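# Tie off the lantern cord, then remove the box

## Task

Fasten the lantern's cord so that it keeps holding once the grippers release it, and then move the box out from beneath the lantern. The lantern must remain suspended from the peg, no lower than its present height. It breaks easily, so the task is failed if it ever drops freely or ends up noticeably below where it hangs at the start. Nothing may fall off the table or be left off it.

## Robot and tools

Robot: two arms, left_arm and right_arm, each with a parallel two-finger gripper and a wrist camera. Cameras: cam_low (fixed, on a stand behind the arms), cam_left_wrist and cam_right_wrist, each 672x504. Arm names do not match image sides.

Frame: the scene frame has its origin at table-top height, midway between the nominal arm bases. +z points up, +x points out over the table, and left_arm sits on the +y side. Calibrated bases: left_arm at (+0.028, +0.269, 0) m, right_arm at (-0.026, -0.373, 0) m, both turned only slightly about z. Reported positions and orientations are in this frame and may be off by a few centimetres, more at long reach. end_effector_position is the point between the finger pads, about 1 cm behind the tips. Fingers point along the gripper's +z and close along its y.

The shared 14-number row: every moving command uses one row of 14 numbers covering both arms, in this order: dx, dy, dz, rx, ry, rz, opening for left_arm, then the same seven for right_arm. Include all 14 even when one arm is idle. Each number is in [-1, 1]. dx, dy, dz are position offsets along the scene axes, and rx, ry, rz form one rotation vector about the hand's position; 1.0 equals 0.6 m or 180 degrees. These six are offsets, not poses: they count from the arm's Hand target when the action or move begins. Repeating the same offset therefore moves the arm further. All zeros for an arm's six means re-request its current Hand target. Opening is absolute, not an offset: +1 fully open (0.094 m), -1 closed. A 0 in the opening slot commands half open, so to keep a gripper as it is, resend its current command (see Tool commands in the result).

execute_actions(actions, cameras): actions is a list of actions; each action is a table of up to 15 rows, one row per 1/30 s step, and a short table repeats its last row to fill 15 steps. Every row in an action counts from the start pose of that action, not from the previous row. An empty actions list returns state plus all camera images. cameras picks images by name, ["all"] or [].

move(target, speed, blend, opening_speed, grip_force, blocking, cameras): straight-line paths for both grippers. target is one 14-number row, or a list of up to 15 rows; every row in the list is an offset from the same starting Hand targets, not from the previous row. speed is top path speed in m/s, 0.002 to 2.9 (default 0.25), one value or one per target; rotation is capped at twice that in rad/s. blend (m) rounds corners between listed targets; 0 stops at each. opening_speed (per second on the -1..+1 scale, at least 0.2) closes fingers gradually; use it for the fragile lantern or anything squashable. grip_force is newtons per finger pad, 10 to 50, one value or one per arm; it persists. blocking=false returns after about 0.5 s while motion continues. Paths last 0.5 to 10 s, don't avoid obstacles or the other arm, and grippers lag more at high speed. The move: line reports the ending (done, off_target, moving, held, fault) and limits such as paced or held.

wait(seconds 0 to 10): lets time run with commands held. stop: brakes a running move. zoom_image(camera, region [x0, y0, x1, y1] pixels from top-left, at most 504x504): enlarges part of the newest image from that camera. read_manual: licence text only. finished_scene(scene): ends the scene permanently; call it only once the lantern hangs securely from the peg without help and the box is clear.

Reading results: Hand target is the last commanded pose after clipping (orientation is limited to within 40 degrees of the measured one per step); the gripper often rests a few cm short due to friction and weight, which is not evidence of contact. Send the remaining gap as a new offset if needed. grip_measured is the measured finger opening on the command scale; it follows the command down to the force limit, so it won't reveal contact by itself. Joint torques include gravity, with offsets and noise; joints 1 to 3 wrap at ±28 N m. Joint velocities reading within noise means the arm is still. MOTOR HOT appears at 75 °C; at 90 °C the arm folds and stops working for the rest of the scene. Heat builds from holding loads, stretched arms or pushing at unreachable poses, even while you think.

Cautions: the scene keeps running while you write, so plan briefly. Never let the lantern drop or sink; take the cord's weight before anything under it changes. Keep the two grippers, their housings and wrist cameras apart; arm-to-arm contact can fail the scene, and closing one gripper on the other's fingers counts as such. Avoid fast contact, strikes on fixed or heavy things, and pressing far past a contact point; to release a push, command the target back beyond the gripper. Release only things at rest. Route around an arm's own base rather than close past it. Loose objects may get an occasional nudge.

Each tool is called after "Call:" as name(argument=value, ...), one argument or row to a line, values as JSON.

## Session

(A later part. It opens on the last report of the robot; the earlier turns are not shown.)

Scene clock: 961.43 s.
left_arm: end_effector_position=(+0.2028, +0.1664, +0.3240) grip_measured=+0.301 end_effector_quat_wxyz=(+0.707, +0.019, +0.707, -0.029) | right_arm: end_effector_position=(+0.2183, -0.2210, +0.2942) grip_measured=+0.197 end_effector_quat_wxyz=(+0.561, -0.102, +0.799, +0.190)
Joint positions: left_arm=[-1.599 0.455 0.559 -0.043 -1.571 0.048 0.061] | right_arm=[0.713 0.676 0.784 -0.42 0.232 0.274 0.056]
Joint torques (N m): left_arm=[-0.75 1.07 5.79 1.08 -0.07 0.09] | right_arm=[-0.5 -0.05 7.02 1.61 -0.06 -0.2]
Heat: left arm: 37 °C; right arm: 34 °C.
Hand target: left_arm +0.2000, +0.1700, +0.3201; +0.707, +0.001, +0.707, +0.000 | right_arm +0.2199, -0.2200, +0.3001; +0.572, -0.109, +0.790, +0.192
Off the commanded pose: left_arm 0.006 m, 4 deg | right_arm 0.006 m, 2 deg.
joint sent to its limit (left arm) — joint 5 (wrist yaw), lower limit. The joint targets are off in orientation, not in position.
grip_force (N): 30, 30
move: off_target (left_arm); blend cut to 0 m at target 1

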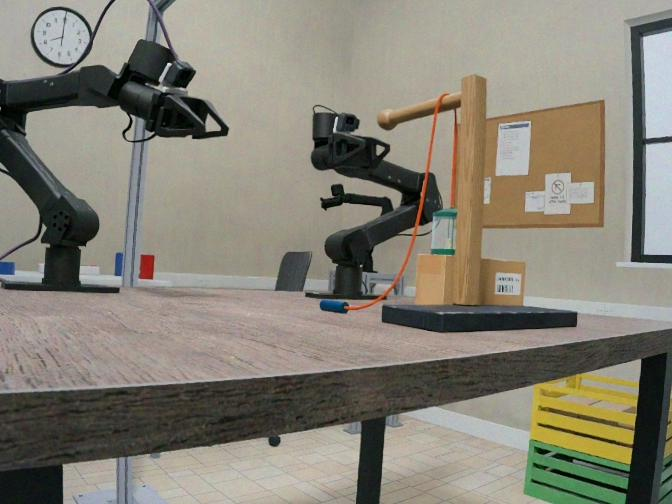

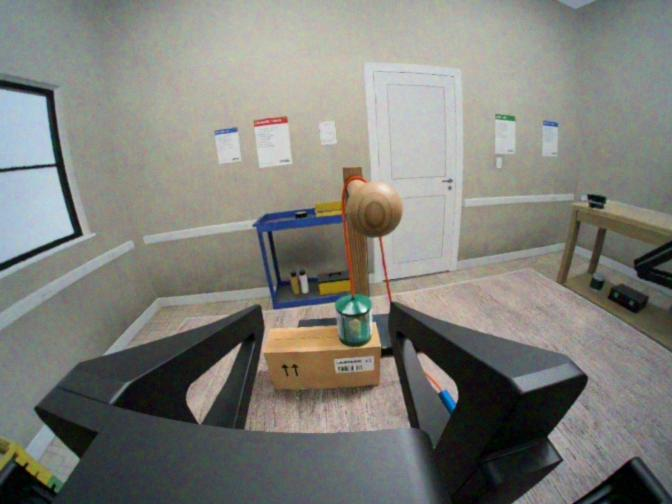

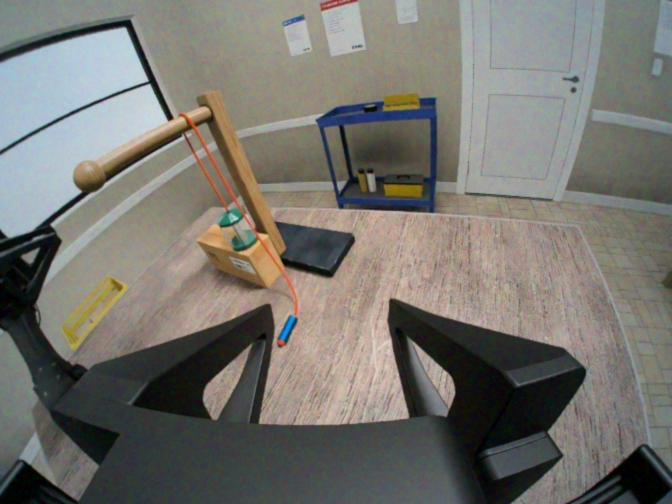

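Call:
move(
  target=[
    [0.0, -0.3667, -0.0667, 0, 0, 0, 0.1, 0, 0, 0, 0, 0, 0, 0.2],
    [0.175, -0.37, -0.3667, -0.0116, 0.3332, 0.0201, 0.1, 0, 0, 0, 0, 0, 0, 0.2],
  ],
  speed=0.2,
  blend=[0.04, 0],
  cameras=["all"],
)

Scene clock: 996.37 s.
left_arm: end_effector_position=(+0.3044, -0.0538, +0.1047) grip_measured=+0.101 end_effector_quat_wxyz=(+0.267, -0.039, +0.963, -0.008) | right_arm: end_effector_position=(+0.2182, -0.2209, +0.2942) grip_measured=+0.197 end_effector_quat_wxyz=(+0.560, -0.103, +0.799, +0.191)
Joint positions: left_arm=[-1.018 1.895 1.487 -0.881 -0.468 -1.071 0.052] | right_arm=[0.713 0.676 0.784 -0.42 0.231 0.274 0.056]
Joint torques (N m): left_arm=[0.24 -6.05 9.03 0.42 -0.21 0.11] | right_arm=[-0.51 -0.03 7.02 1.61 -0.04 -0.2]
Heat: left arm: 38 °C; right arm: 35 °C.
Hand target: left_arm +0.3050, -0.0521, +0.1002; +0.259, -0.033, +0.965, +0.008 | right_arm +0.2199, -0.2199, +0.3001; +0.572, -0.109, +0.790, +0.192
Off the commanded pose: left_arm 0.005 m, 2 deg | right_arm 0.006 m, 2 deg.
grip_force (N): 30, 30
move: done

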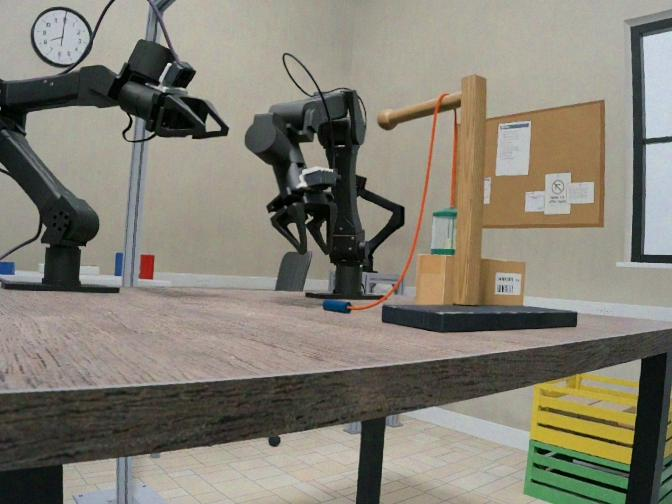

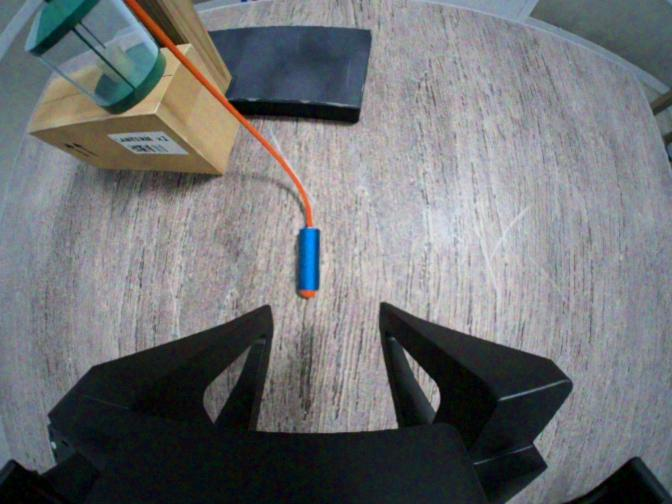

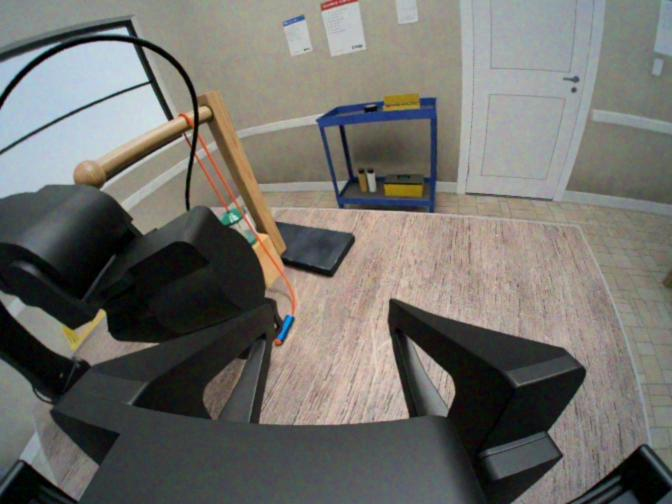

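Call:
move(
  target=[0.046, 0.028, -0.1112, 0, 0, 0, 0.1, 0, 0, 0, 0, 0, 0, 0.2],
  speed=0.1,
  cameras=["cam_low", "cam_left_wrist"],
)

Call:
zoom_image(
  camera="cam_low",
  region=[260, 240, 400, 340],
)

Scene clock: 1025.90 s.
left_arm: end_effector_position=(+0.3347, -0.0428, +0.0475) grip_measured=+0.101 end_effector_quat_wxyz=(+0.270, -0.039, +0.962, -0.011) | right_arm: end_effector_position=(+0.2182, -0.2209, +0.2942) grip_measured=+0.197 end_effector_quat_wxyz=(+0.560, -0.103, +0.799, +0.191)
Joint positions: left_arm=[-0.935 1.963 1.338 -0.614 -0.445 -0.98 0.052] | right_arm=[0.713 0.676 0.784 -0.42 0.231 0.274 0.056]
Joint torques (N m): left_arm=[0.49 -6.52 5.81 0.75 -0.19 0.07] | right_arm=[-0.51 -0.05 7.02 1.62 -0.04 -0.2]
Heat: left arm: 39 °C; right arm: 35 °C.
Hand target: left_arm +0.3326, -0.0352, +0.0333; +0.259, -0.033, +0.965, +0.008 | right_arm +0.2199, -0.2199, +0.3001; +0.572, -0.109, +0.790, +0.192
Off the commanded pose: left_arm 0.016 m, 3 deg | right_arm 0.006 m, 2 deg.
grip_force (N): 30, 30
move: off_target (left_arm)
Images, in order (width x height): cam_low 672x504, cam_left_wrist 672x504.

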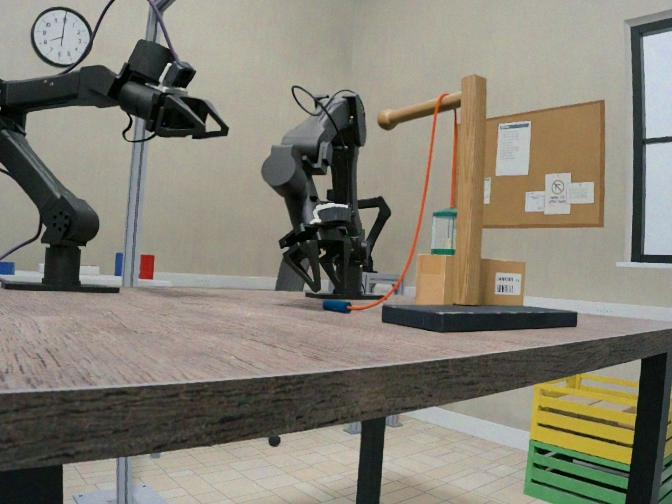

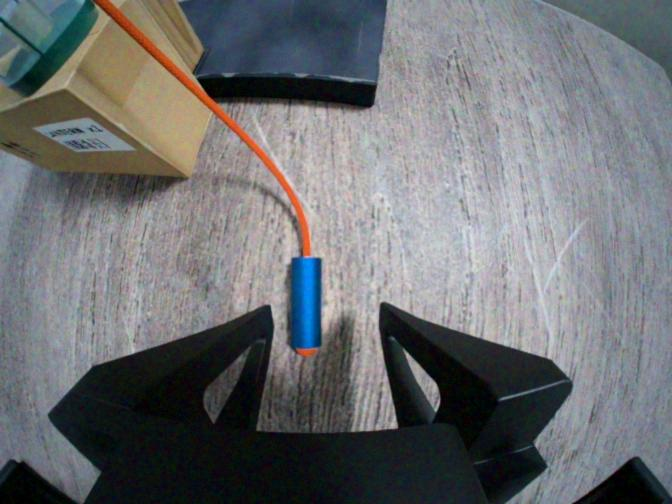

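Scaled by 3.600 from the camera's 672x504 image, which has a finer 960x720 frame.

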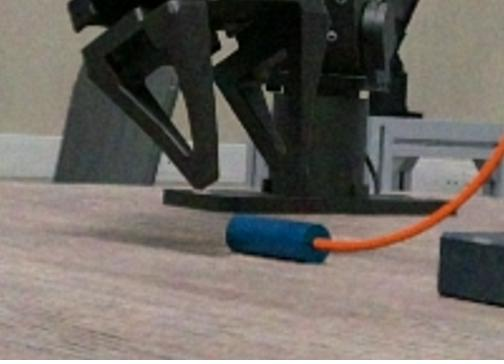

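Call:
move(
  target=[0.0105, 0.0178, -0.0305, 0, 0, 0, 0.1, 0, 0, 0, 0, 0, 0, 0.2],
  speed=0.06,
  cameras=["cam_low", "cam_left_wrist"],
)

Call:
zoom_image(
  camera="cam_low",
  region=[260, 240, 400, 340],
)

Scene clock: 1059.53 s.
left_arm: end_effector_position=(+0.3415, -0.0336, +0.0307) grip_measured=+0.101 end_effector_quat_wxyz=(+0.272, -0.039, +0.961, -0.013) | right_arm: end_effector_position=(+0.2182, -0.2209, +0.2942) grip_measured=+0.197 end_effector_quat_wxyz=(+0.560, -0.103, +0.799, +0.191)
Joint positions: left_arm=[-0.907 1.971 1.273 -0.524 -0.436 -0.948 0.052] | right_arm=[0.713 0.676 0.784 -0.42 0.231 0.274 0.056]
Joint torques (N m): left_arm=[0.59 -6.28 5.52 0.78 -0.18 0.12] | right_arm=[-0.51 -0.03 7.02 1.61 -0.04 -0.2]
Heat: left arm: 37 °C; right arm: 35 °C.
Hand target: left_arm +0.3388, -0.0245, +0.0149; +0.259, -0.033, +0.965, +0.008 | right_arm +0.2199, -0.2199, +0.3001; +0.572, -0.109, +0.790, +0.192
Off the commanded pose: left_arm 0.018 m, 3 deg | right_arm 0.006 m, 2 deg.
grip_force (N): 30, 30
move: off_target (left_arm)
Images, in order (width x height): cam_low 672x504, cam_left_wrist 672x504.

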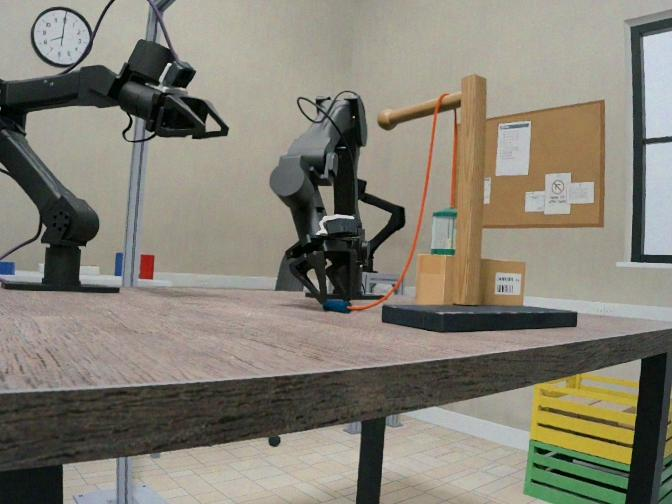

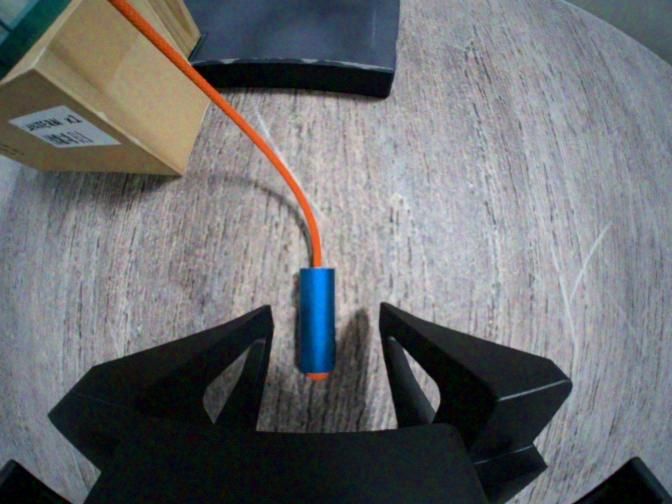

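Scaled by 3.600 from the camera's 672x504 image, which has a finer 960x720 frame.

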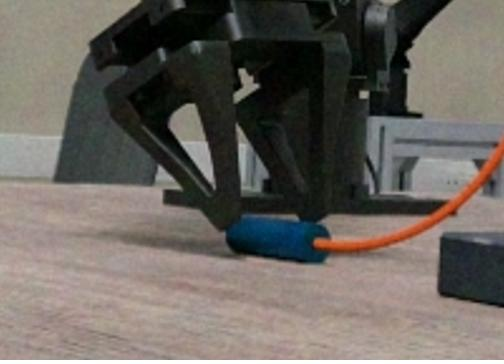

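Call:
move(
  target=[-0.0017, 0.0067, -0.0258, 0, 0, 0, 0.1, 0, 0, 0, 0, 0, 0, 0.2],
  speed=0.04,
  cameras=["cam_low", "cam_left_wrist"],
)

Call:
zoom_image(
  camera="cam_low",
  region=[260, 240, 400, 340],
)

Scene clock: 1071.43 s.
left_arm: end_effector_position=(+0.3417, -0.0314, +0.0185) grip_measured=+0.101 end_effector_quat_wxyz=(+0.274, -0.039, +0.961, -0.017) | right_arm: end_effector_position=(+0.2182, -0.2209, +0.2942) grip_measured=+0.197 end_effector_quat_wxyz=(+0.560, -0.103, +0.799, +0.191)
Joint positions: left_arm=[-0.903 1.981 1.231 -0.461 -0.435 -0.944 0.052] | right_arm=[0.713 0.676 0.784 -0.42 0.231 0.274 0.056]
Joint torques (N m): left_arm=[0.65 -5.93 5.03 0.81 -0.19 0.11] | right_arm=[-0.51 -0.03 7.02 1.61 -0.04 -0.2]
Heat: left arm: 37 °C; right arm: 35 °C.
Hand target: left_arm +0.3379, -0.0205, -0.0004; +0.259, -0.033, +0.965, +0.008 | right_arm +0.2199, -0.2199, +0.3001; +0.572, -0.109, +0.790, +0.192
Off the commanded pose: left_arm 0.022 m, 3 deg | right_arm 0.006 m, 2 deg.
grip_force (N): 30, 30
move: off_target (left_arm)
Images, in order (width x height): cam_low 672x504, cam_left_wrist 672x504.

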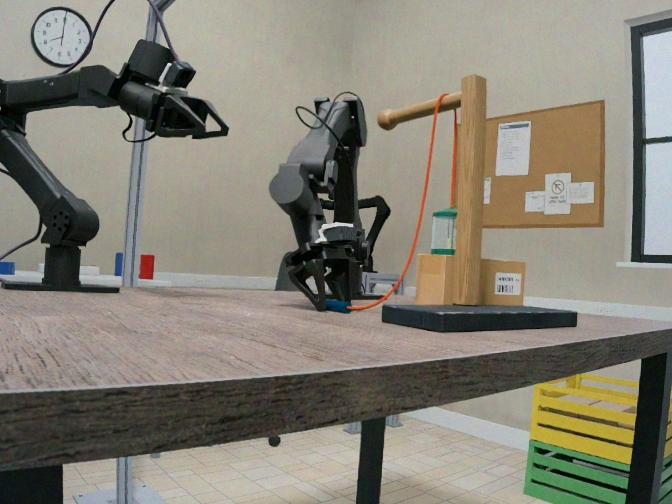

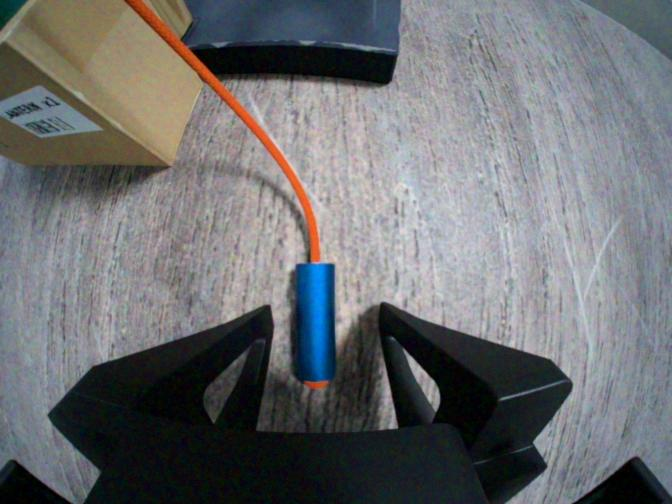

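Scaled by 3.600 from the camera's 672x504 image, which has a finer 960x720 frame.

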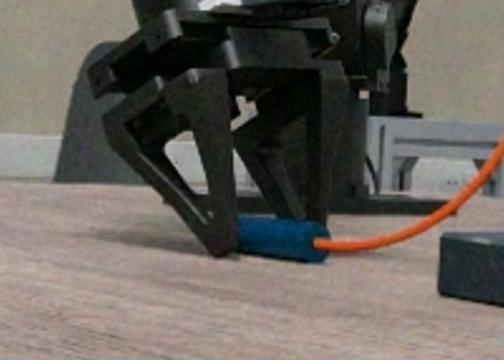

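Call:
move(
  target=[0, 0.003, 0, 0, 0, 0, -0.8, 0, 0, 0, 0, 0, 0, 0.2],
  speed=0.04,
  grip_force=[50, 50],
  opening_speed=0.8,
  cameras=["cam_low", "cam_left_wrist"],
)

Scene clock: 1081.53 s.
left_arm: end_effector_position=(+0.3425, -0.0327, +0.0181) grip_measured=-0.633 end_effector_quat_wxyz=(+0.277, -0.039, +0.960, -0.020) | right_arm: end_effector_position=(+0.2182, -0.2209, +0.2942) grip_measured=+0.197 end_effector_quat_wxyz=(+0.560, -0.103, +0.799, +0.191)
Joint positions: left_arm=[-0.903 1.981 1.225 -0.446 -0.434 -0.941 0.017] | right_arm=[0.713 0.676 0.784 -0.42 0.231 0.274 0.056]
Joint torques (N m): left_arm=[0.91 -6.24 4.97 0.7 -0.19 0.09] | right_arm=[-0.51 -0.03 7.01 1.61 -0.04 -0.2]
Heat: left arm: 36 °C; right arm: 35 °C.
Hand target: left_arm +0.3378, -0.0186, -0.0005; +0.259, -0.033, +0.965, +0.008 | right_arm +0.2199, -0.2199, +0.3001; +0.572, -0.109, +0.790, +0.192
Off the commanded pose: left_arm 0.024 m, 4 deg | right_arm 0.006 m, 2 deg.
move: off_target (left_arm)
Images, in order (width x height): cam_low 672x504, cam_left_wrist 672x504.

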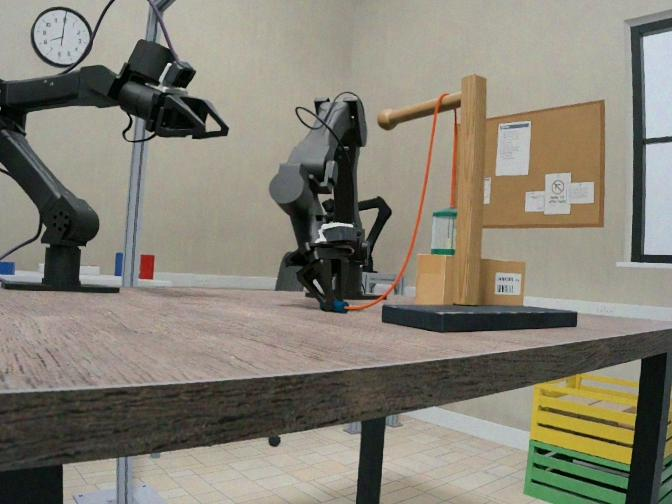

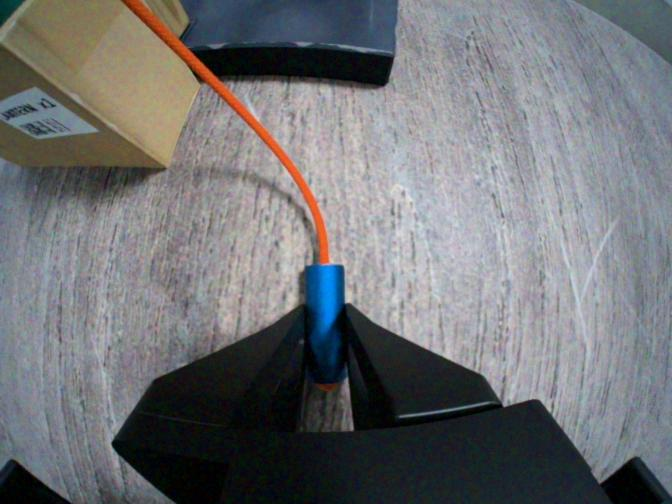

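Call:
move(
  target=[
    [-0.0297, -0.0523, 0.2008, 0, 0, 0, -0.8, -0.008, -0.075, 0, 0, 0, 0.1, 0.2],
    [-0.0963, -0.1357, 0.4175, -0.0467, -0.3322, -0.1208, -0.8, -0.008, -0.075, 0, 0, 0, 0.1, 0.2],
  ],
  speed=0.15,
  blend=[0.03, 0],
  cameras=["all"],
)

Scene clock: 1179.77 s.
left_arm: end_effector_position=(+0.2834, -0.0997, +0.2506) grip_measured=-0.633 end_effector_quat_wxyz=(+0.695, +0.119, +0.698, -0.120) | right_arm: end_effector_position=(+0.2165, -0.2657, +0.2857) grip_measured=+0.197 end_effector_quat_wxyz=(+0.523, -0.220, +0.774, +0.282)
Joint positions: left_arm=[-1.265 1.623 0.84 0.776 -0.963 -0.008 0.017] | right_arm=[-0.099 0.697 0.785 -0.538 -0.832 -0.126 0.056]
Joint torques (N m): left_arm=[-0.65 -5.98 6.09 1.76 0.03 0.12] | right_arm=[-0.46 0.38 10.24 1.04 -0.32 -0.1]
Heat: left arm: 35 °C; right arm: 35 °C.
Hand target: left_arm +0.2800, -0.1000, +0.2500; +0.696, +0.123, +0.696, -0.123 | right_arm +0.2150, -0.2649, +0.3001; +0.535, -0.231, +0.763, +0.279
Off the commanded pose: left_arm 0.003 m, 1 deg | right_arm 0.014 m, 2 deg.
move: off_target (right_arm)

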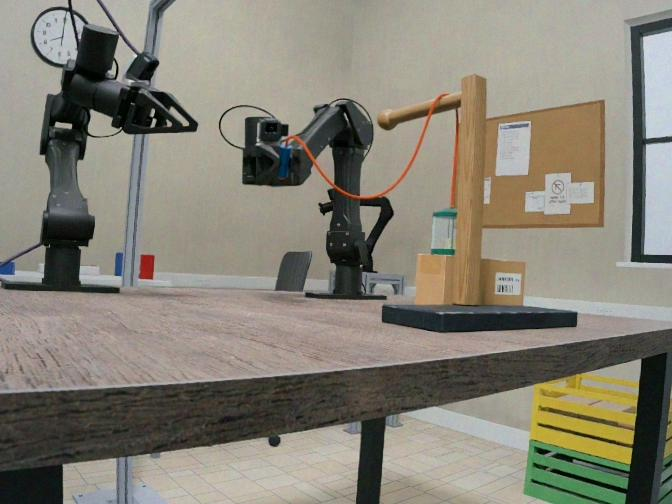

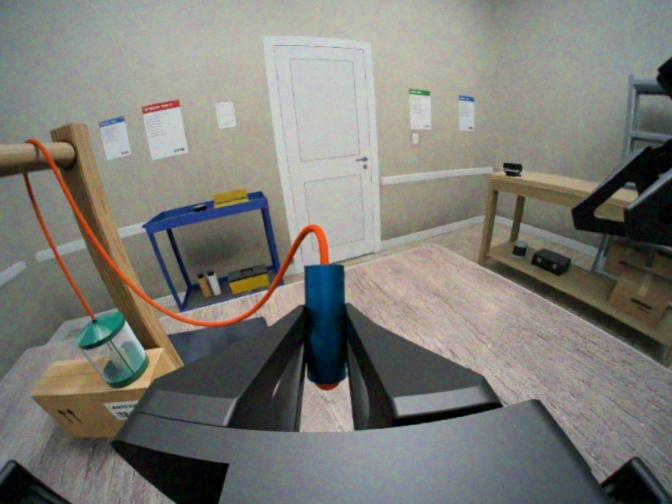

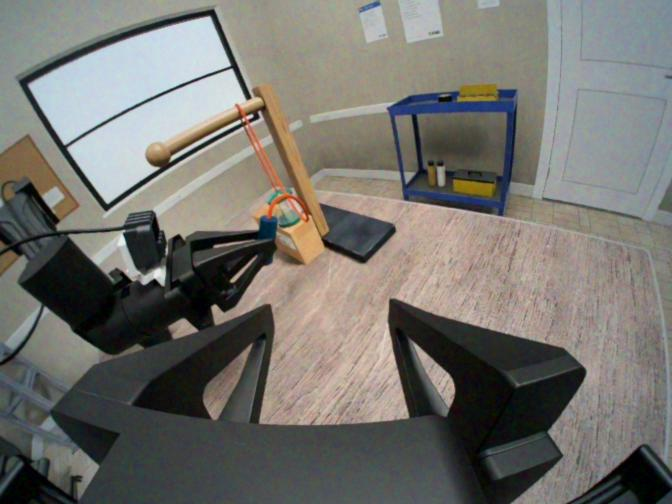

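Call:
move(
  target=[
    [-0.05, 0.1333, -0.0583, 0, 0, 0.01, -0.8, 0, 0, 0, 0, 0, 0, 0.2],
    [-0.05, 0.3667, -0.075, 0, 0, 0.0667, -0.8, 0, 0, 0, 0, 0, 0, 0.2],
  ],
  speed=0.15,
  blend=[0.03, 0],
  cameras=["all"],
)

Scene clock: 1218.50 s.
left_arm: end_effector_position=(+0.2490, +0.1152, +0.2035) grip_measured=-0.633 end_effector_quat_wxyz=(+0.705, +0.061, +0.705, -0.051) | right_arm: end_effector_position=(+0.2165, -0.2657, +0.2857) grip_measured=+0.197 end_effector_quat_wxyz=(+0.523, -0.220, +0.774, +0.282)
Joint positions: left_arm=[-1.21 0.764 0.128 0.632 -1.09 0.011 0.017] | right_arm=[-0.099 0.697 0.785 -0.538 -0.832 -0.126 0.056]
Joint torques (N m): left_arm=[0.59 -0.65 7.3 1.47 -0.07 -0.1] | right_arm=[-0.46 0.39 10.24 1.04 -0.33 -0.1]
Heat: left arm: 36 °C; right arm: 36 °C.
Hand target: left_arm +0.2500, +0.1200, +0.2050; +0.706, +0.050, +0.705, -0.050 | right_arm +0.2150, -0.2649, +0.3001; +0.535, -0.231, +0.763, +0.279
Off the commanded pose: left_arm 0.005 m, 1 deg | right_arm 0.015 m, 2 deg.
move: off_target (right_arm)

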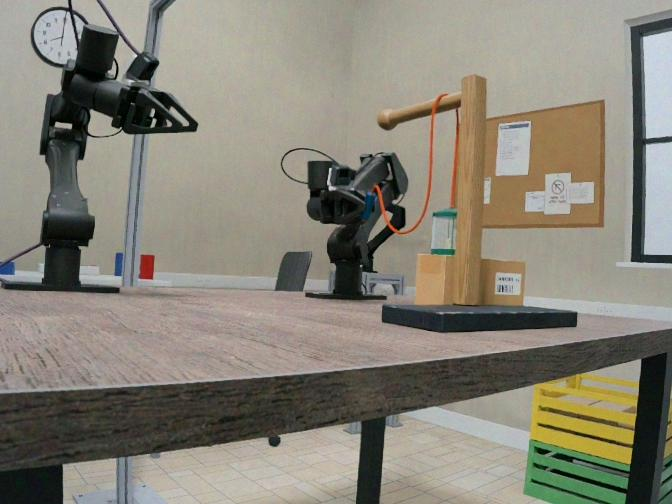

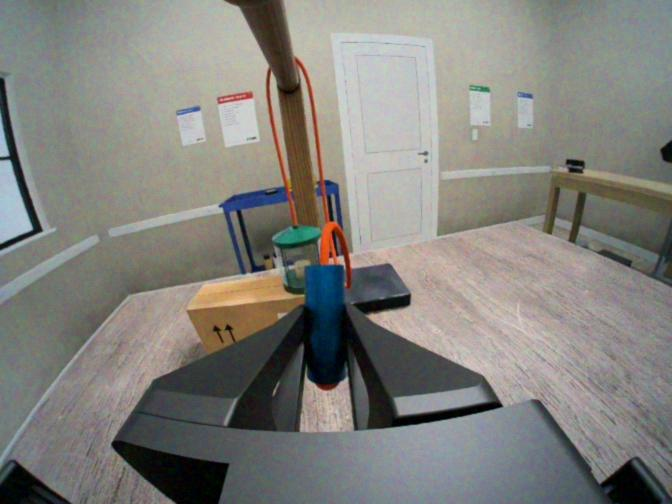

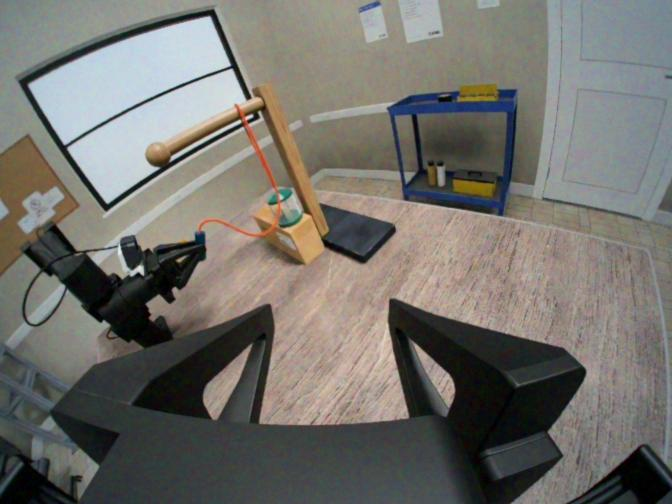

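Call:
move(
  target=[
    [0.0167, 0.1667, 0.025, 0, 0, 0.1, -0.8, 0, 0, 0, 0, 0, 0, 0.2],
    [0.0333, 0.2, 0.1917, 0, 0, 0.128, -0.8, 0, 0, 0, 0, 0, 0, 0.2],
  ],
  speed=0.15,
  blend=[0.03, 0],
  cameras=["all"],
)

Scene clock: 1236.23 s.
left_arm: end_effector_position=(+0.2702, +0.2378, +0.3100) grip_measured=-0.633 end_effector_quat_wxyz=(+0.697, -0.082, +0.705, +0.100) | right_arm: end_effector_position=(+0.2165, -0.2657, +0.2857) grip_measured=+0.197 end_effector_quat_wxyz=(+0.523, -0.220, +0.774, +0.282)
Joint positions: left_arm=[-0.821 0.506 0.53 -0.04 -1.119 0.013 0.017] | right_arm=[-0.099 0.697 0.785 -0.538 -0.832 -0.126 0.056]
Joint torques (N m): left_arm=[0.7 1.85 9.88 1.45 0.05 -0.17] | right_arm=[-0.46 0.38 10.25 1.04 -0.32 -0.11]
Heat: left arm: 37 °C; right arm: 36 °C.
Hand target: left_arm +0.2700, +0.2400, +0.3200; +0.701, -0.092, +0.701, +0.092 | right_arm +0.2150, -0.2649, +0.3001; +0.535, -0.231, +0.763, +0.279
Off the commanded pose: left_arm 0.010 m, 2 deg | right_arm 0.015 m, 2 deg.
move: off_target (right_arm)

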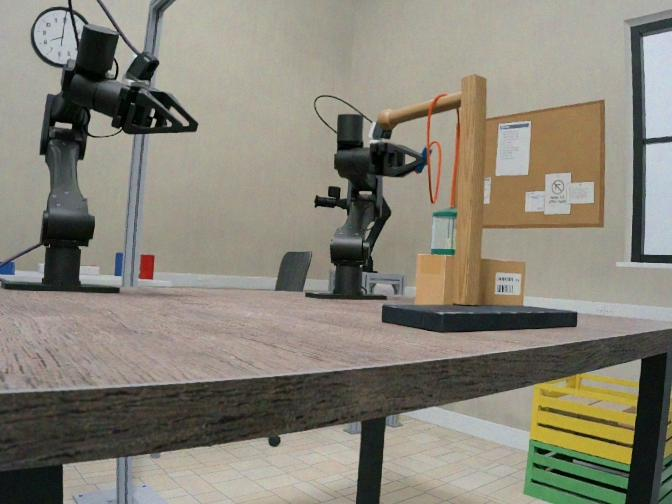

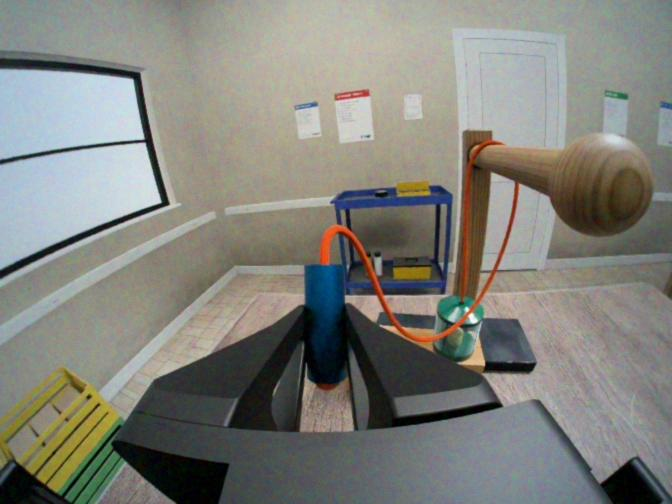

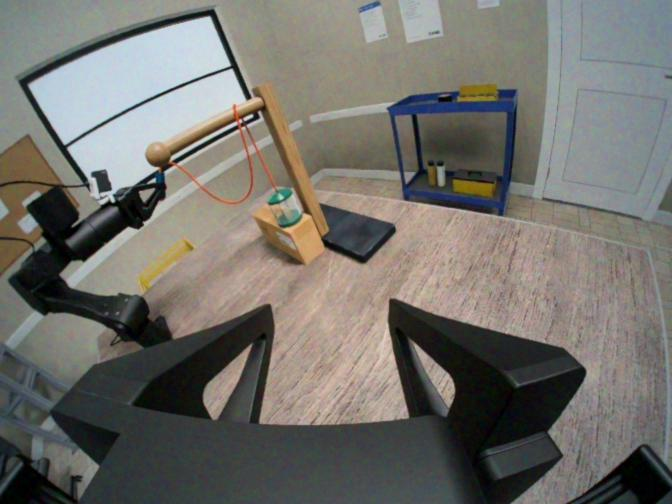

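Call:
move(
  target=[
    [0.0167, -0.0167, 0.1833, 0, 0, -0.028, -0.8, 0, 0, 0, 0, 0, 0, 0.2],
    [0.0667, -0.1167, 0.275, 0, 0, -0.083, -0.8, 0, 0, 0, 0, 0, 0, 0.2],
  ],
  speed=0.15,
  blend=[0.03, 0],
  cameras=["all"],
)

Scene clock: 1247.53 s.
left_arm: end_effector_position=(+0.3115, +0.1657, +0.4746) grip_measured=-0.633 end_effector_quat_wxyz=(+0.702, +0.010, +0.712, +0.008) | right_arm: end_effector_position=(+0.2165, -0.2657, +0.2857) grip_measured=+0.197 end_effector_quat_wxyz=(+0.523, -0.220, +0.774, +0.282)
Joint positions: left_arm=[-0.752 0.959 1.326 -0.388 -0.789 0.011 0.017] | right_arm=[-0.099 0.697 0.785 -0.538 -0.832 -0.126 0.056]
Joint torques (N m): left_arm=[0.9 -0.13 9.03 1.66 0.07 -0.1] | right_arm=[-0.46 0.38 10.22 1.05 -0.32 -0.1]
Heat: left arm: 37 °C; right arm: 36 °C.
Hand target: left_arm +0.3101, +0.1700, +0.4851; +0.707, +0.000, +0.707, +0.000 | right_arm +0.2150, -0.2649, +0.3001; +0.535, -0.231, +0.763, +0.279
Off the commanded pose: left_arm 0.011 m, 2 deg | right_arm 0.015 m, 2 deg.
move: off_target (left_arm, right_arm)

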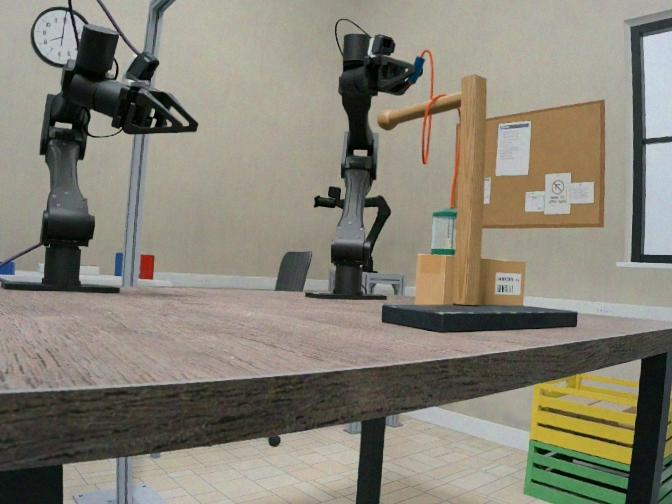

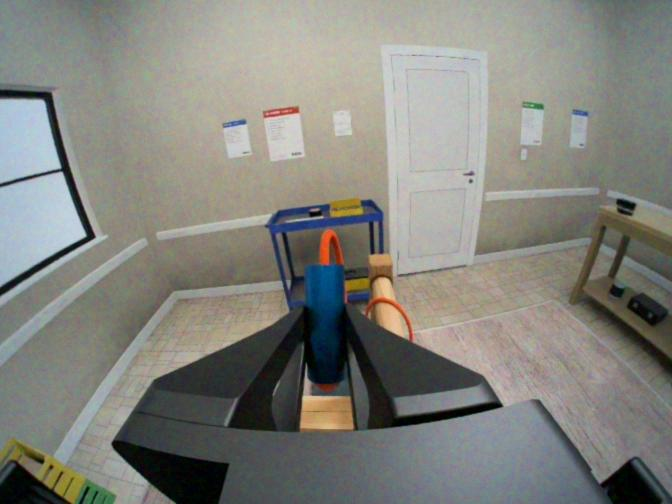

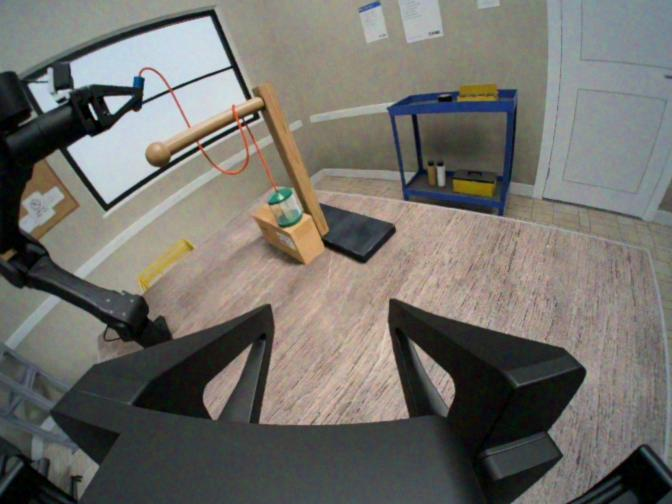

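Call:
move(
  target=[
    [0.0083, -0.15, 0.0, 0, 0, -0.028, -0.8, 0, 0, 0, 0, 0, 0, 0.2],
    [0.0333, -0.3167, -0.0917, 0, 0, -0.056, -0.8, 0, 0, 0, 0, 0, 0, 0.2],
  ],
  speed=0.15,
  blend=[0.02, 0],
  cameras=["all"],
)

Scene clock: 1260.67 s.
left_arm: end_effector_position=(+0.3306, -0.0193, +0.4322) grip_measured=-0.633 end_effector_quat_wxyz=(+0.703, +0.068, +0.705, -0.064) | right_arm: end_effector_position=(+0.2165, -0.2657, +0.2857) grip_measured=+0.197 end_effector_quat_wxyz=(+0.523, -0.220, +0.774, +0.282)
Joint positions: left_arm=[-1.078 1.371 1.353 0.014 -0.931 0.002 0.017] | right_arm=[-0.099 0.697 0.785 -0.538 -0.832 -0.126 0.056]
Joint torques (N m): left_arm=[-0.68 -3.79 6.87 1.79 -0.15 -0.02] | right_arm=[-0.46 0.39 10.25 1.04 -0.33 -0.1]
Heat: left arm: 37 °C; right arm: 36 °C.
Hand target: left_arm +0.3299, -0.0201, +0.4300; +0.705, +0.062, +0.704, -0.062 | right_arm +0.2150, -0.2649, +0.3001; +0.535, -0.231, +0.763, +0.279
Off the commanded pose: left_arm 0.002 m, 1 deg | right_arm 0.015 m, 2 deg.
move: off_target (right_arm)

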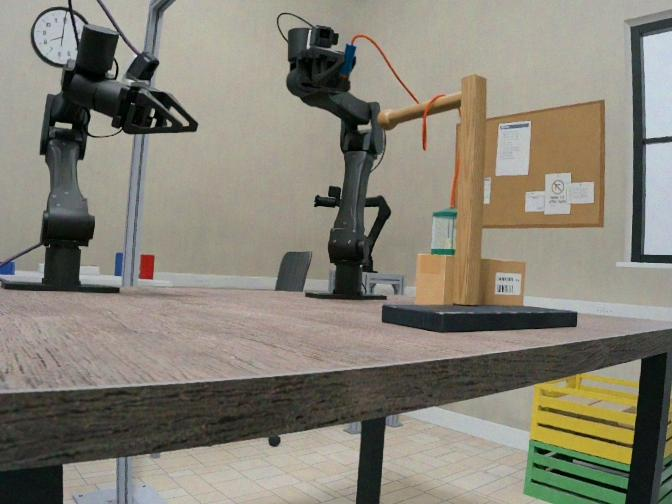

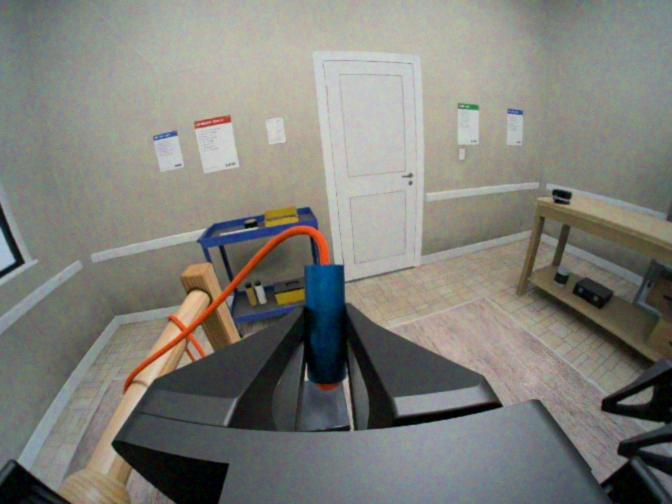

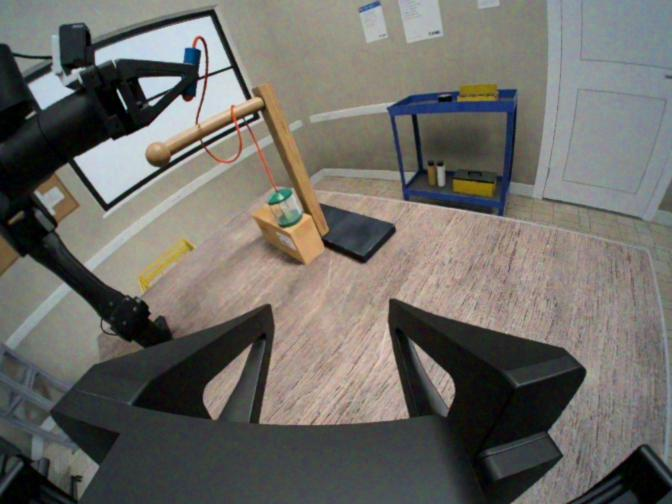

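Call:
move(
  target=[
    [0.0833, -0.1, -0.0833, 0, 0, -0.028, -0.8, 0, 0, 0, 0, 0, 0, 0.2],
    [0.15, -0.2333, -0.2167, 0, 0, -0.028, -0.8, 0, 0, 0, 0, 0, 0, 0.2],
  ],
  speed=0.15,
  blend=[0.03, 0],
  cameras=["all"],
)

Scene clock: 1278.57 s.
left_arm: end_effector_position=(+0.4173, -0.1539, +0.2937) grip_measured=-0.633 end_effector_quat_wxyz=(+0.695, +0.101, +0.707, -0.084) | right_arm: end_effector_position=(+0.2165, -0.2657, +0.2857) grip_measured=+0.197 end_effector_quat_wxyz=(+0.523, -0.220, +0.774, +0.282)
Joint positions: left_arm=[-1.015 1.956 1.459 0.47 -0.792 0.002 0.017] | right_arm=[-0.099 0.697 0.785 -0.538 -0.832 -0.126 0.056]
Joint torques (N m): left_arm=[-0.13 -7.57 10.51 1.86 0 -0.02] | right_arm=[-0.46 0.38 10.24 1.05 -0.32 -0.11]
Heat: left arm: 37 °C; right arm: 36 °C.
Hand target: left_arm +0.4200, -0.1600, +0.3001; +0.701, +0.093, +0.701, -0.093 | right_arm +0.2150, -0.2649, +0.3001; +0.535, -0.231, +0.763, +0.279
Off the commanded pose: left_arm 0.009 m, 2 deg | right_arm 0.015 m, 2 deg.
move: off_target (right_arm)

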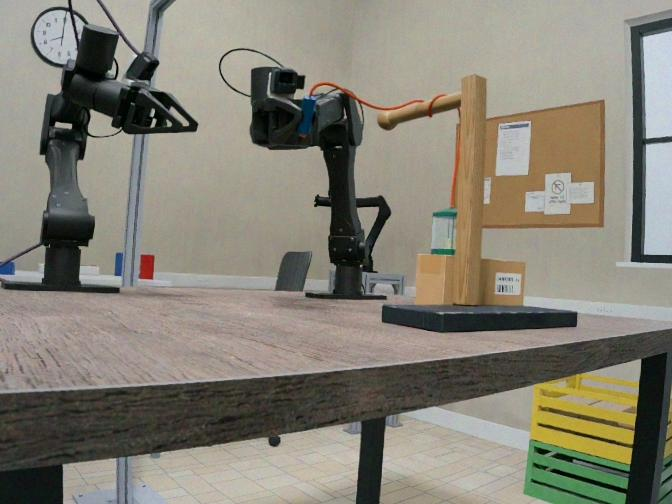

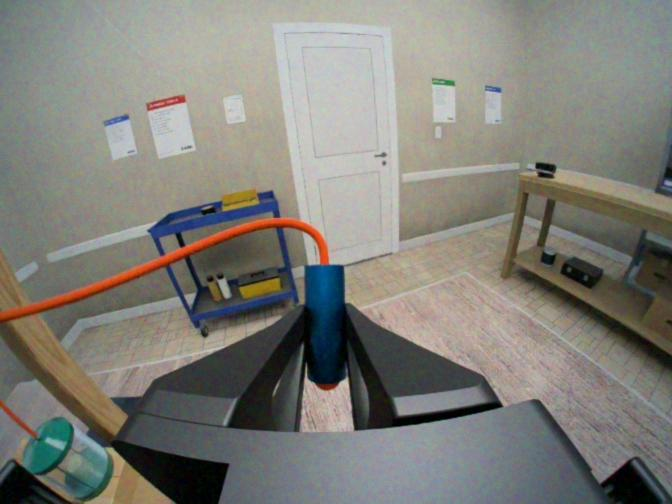

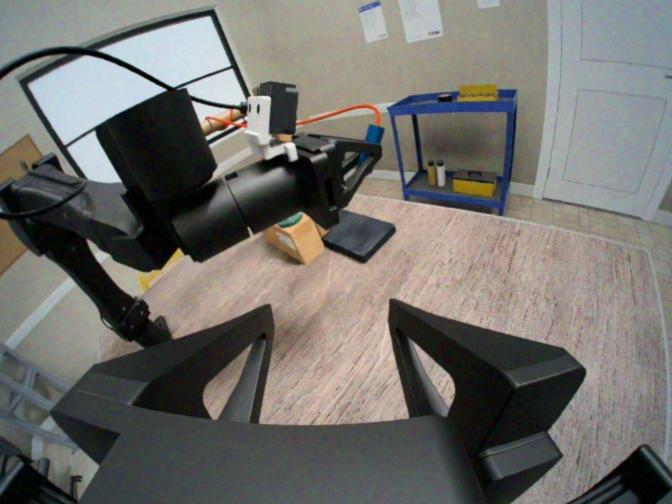

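Call:
move(
  target=[
    [-0.15, 0.1167, -0.0833, 0, 0, -0.02, -0.8, 0, 0, 0, 0, 0, 0, 0.2],
    [-0.2667, 0.2667, -0.1417, 0, 0, 0, -0.8, 0, 0, 0, 0, 0, 0, 0.2],
    [-0.2833, 0.4667, -0.1583, 0, 0, 0.039, -0.8, 0, 0, 0, 0, 0, 0, 0.2],
  ],
  speed=0.18,
  blend=[0.03, 0.03, 0],
  cameras=["all"],
)

Scene clock: 1303.80 s.
left_arm: end_effector_position=(+0.2490, +0.1154, +0.2022) grip_measured=-0.633 end_effector_quat_wxyz=(+0.704, +0.063, +0.705, -0.049) | right_arm: end_effector_position=(+0.2165, -0.2657, +0.2857) grip_measured=+0.197 end_effector_quat_wxyz=(+0.523, -0.220, +0.774, +0.282)
Joint positions: left_arm=[-1.208 0.764 0.125 0.632 -1.088 0.013 0.017] | right_arm=[-0.099 0.697 0.785 -0.538 -0.832 -0.126 0.056]
Joint torques (N m): left_arm=[0.54 -0.7 7.62 1.46 -0.11 -0.12] | right_arm=[-0.46 0.38 10.25 1.05 -0.33 -0.11]
Heat: left arm: 38 °C; right arm: 36 °C.
Hand target: left_arm +0.2500, +0.1199, +0.2050; +0.706, +0.050, +0.705, -0.050 | right_arm +0.2150, -0.2649, +0.3001; +0.535, -0.231, +0.763, +0.279
Off the commanded pose: left_arm 0.006 m, 2 deg | right_arm 0.015 m, 2 deg.
move: off_target (right_arm)

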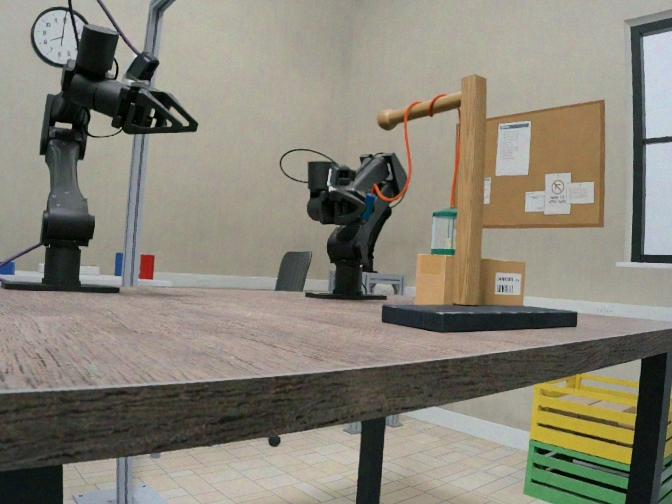

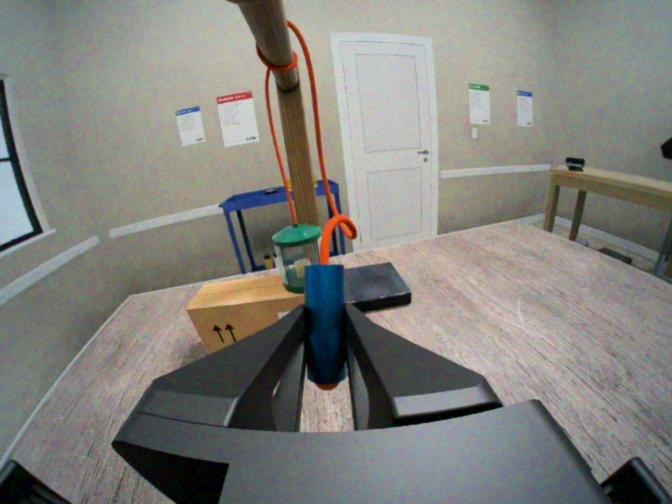

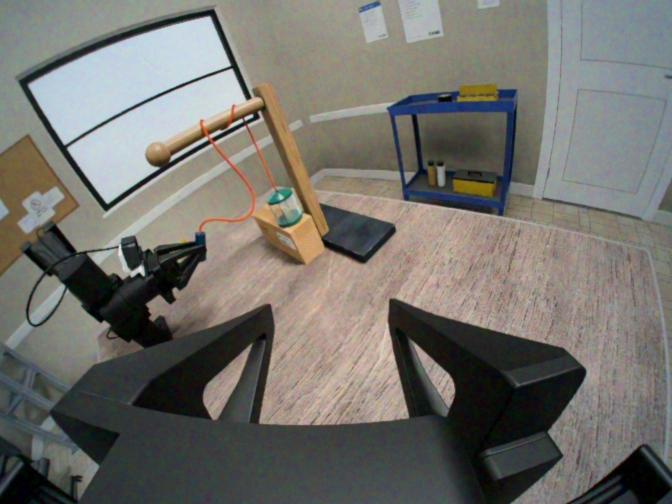

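Call:
move(
  target=[
    [0.0167, 0.1667, 0.025, 0, 0, 0.1, -0.8, 0, 0, 0, 0, 0, 0, 0.2],
    [0.0333, 0.2, 0.1917, 0, 0, 0.128, -0.8, 0, 0, 0, 0, 0, 0, 0.2],
    [0.05, 0.1833, 0.375, 0, 0, 0.1, -0.8, 0, 0, 0, 0, 0, 0, 0.2],
    [0.1, 0.0833, 0.4667, 0, 0, 0.044, -0.8, 0, 0, 0, 0, 0, 0, 0.2],
  ],
  speed=0.18,
  blend=[0.03, 0.03, 0.03, 0],
  cameras=["all"],
)

Scene clock: 1321.60 s.
left_arm: end_effector_position=(+0.3119, +0.1659, +0.4742) grip_measured=-0.633 end_effector_quat_wxyz=(+0.702, +0.011, +0.712, +0.008) | right_arm: end_effector_position=(+0.2165, -0.2657, +0.2857) grip_measured=+0.197 end_effector_quat_wxyz=(+0.523, -0.220, +0.774, +0.282)
Joint positions: left_arm=[-0.748 0.958 1.325 -0.389 -0.783 0.011 0.017] | right_arm=[-0.099 0.697 0.785 -0.538 -0.832 -0.126 0.056]
Joint torques (N m): left_arm=[0.75 -0.2 9.03 1.64 0.08 -0.13] | right_arm=[-0.46 0.38 10.25 1.05 -0.33 -0.1]
Heat: left arm: 37 °C; right arm: 37 °C.
Hand target: left_arm +0.3100, +0.1700, +0.4850; +0.707, +0.001, +0.707, -0.001 | right_arm +0.2150, -0.2649, +0.3001; +0.535, -0.231, +0.763, +0.279
Off the commanded pose: left_arm 0.012 m, 2 deg | right_arm 0.015 m, 2 deg.
move: off_target (left_arm, right_arm)

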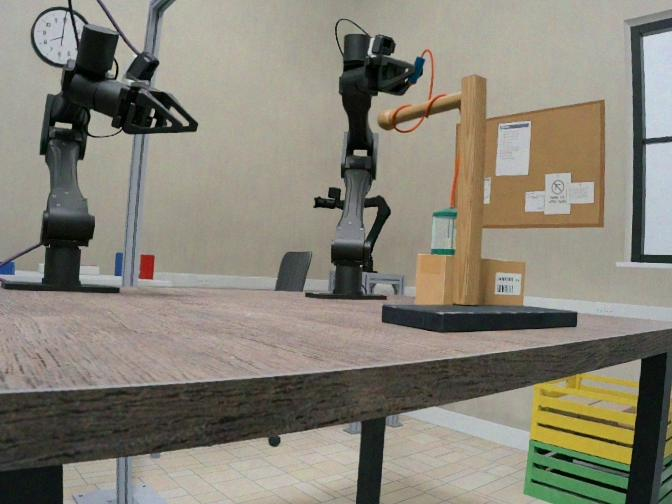

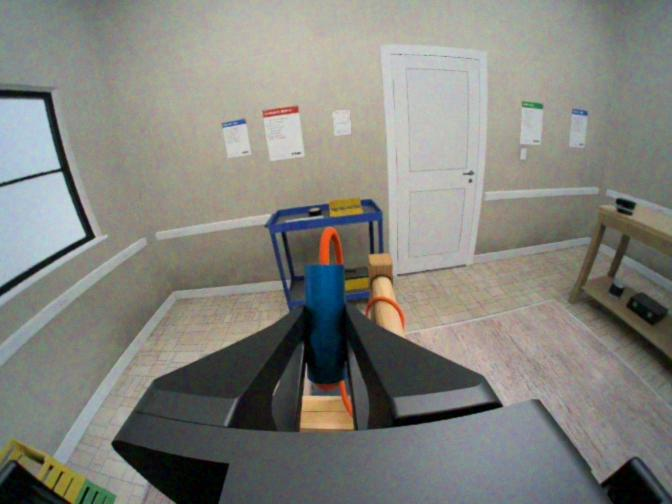

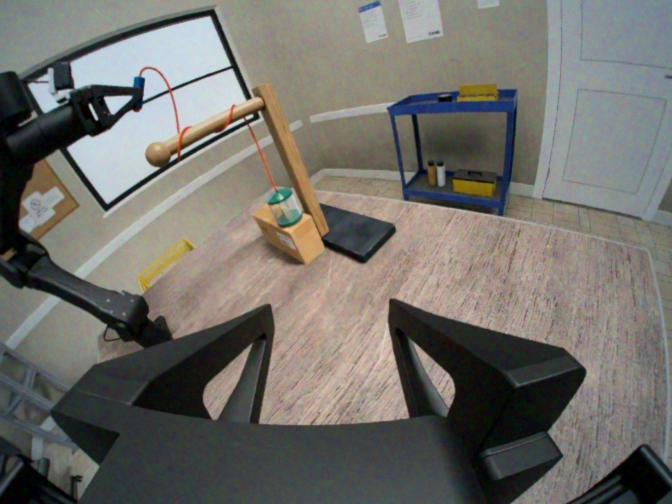

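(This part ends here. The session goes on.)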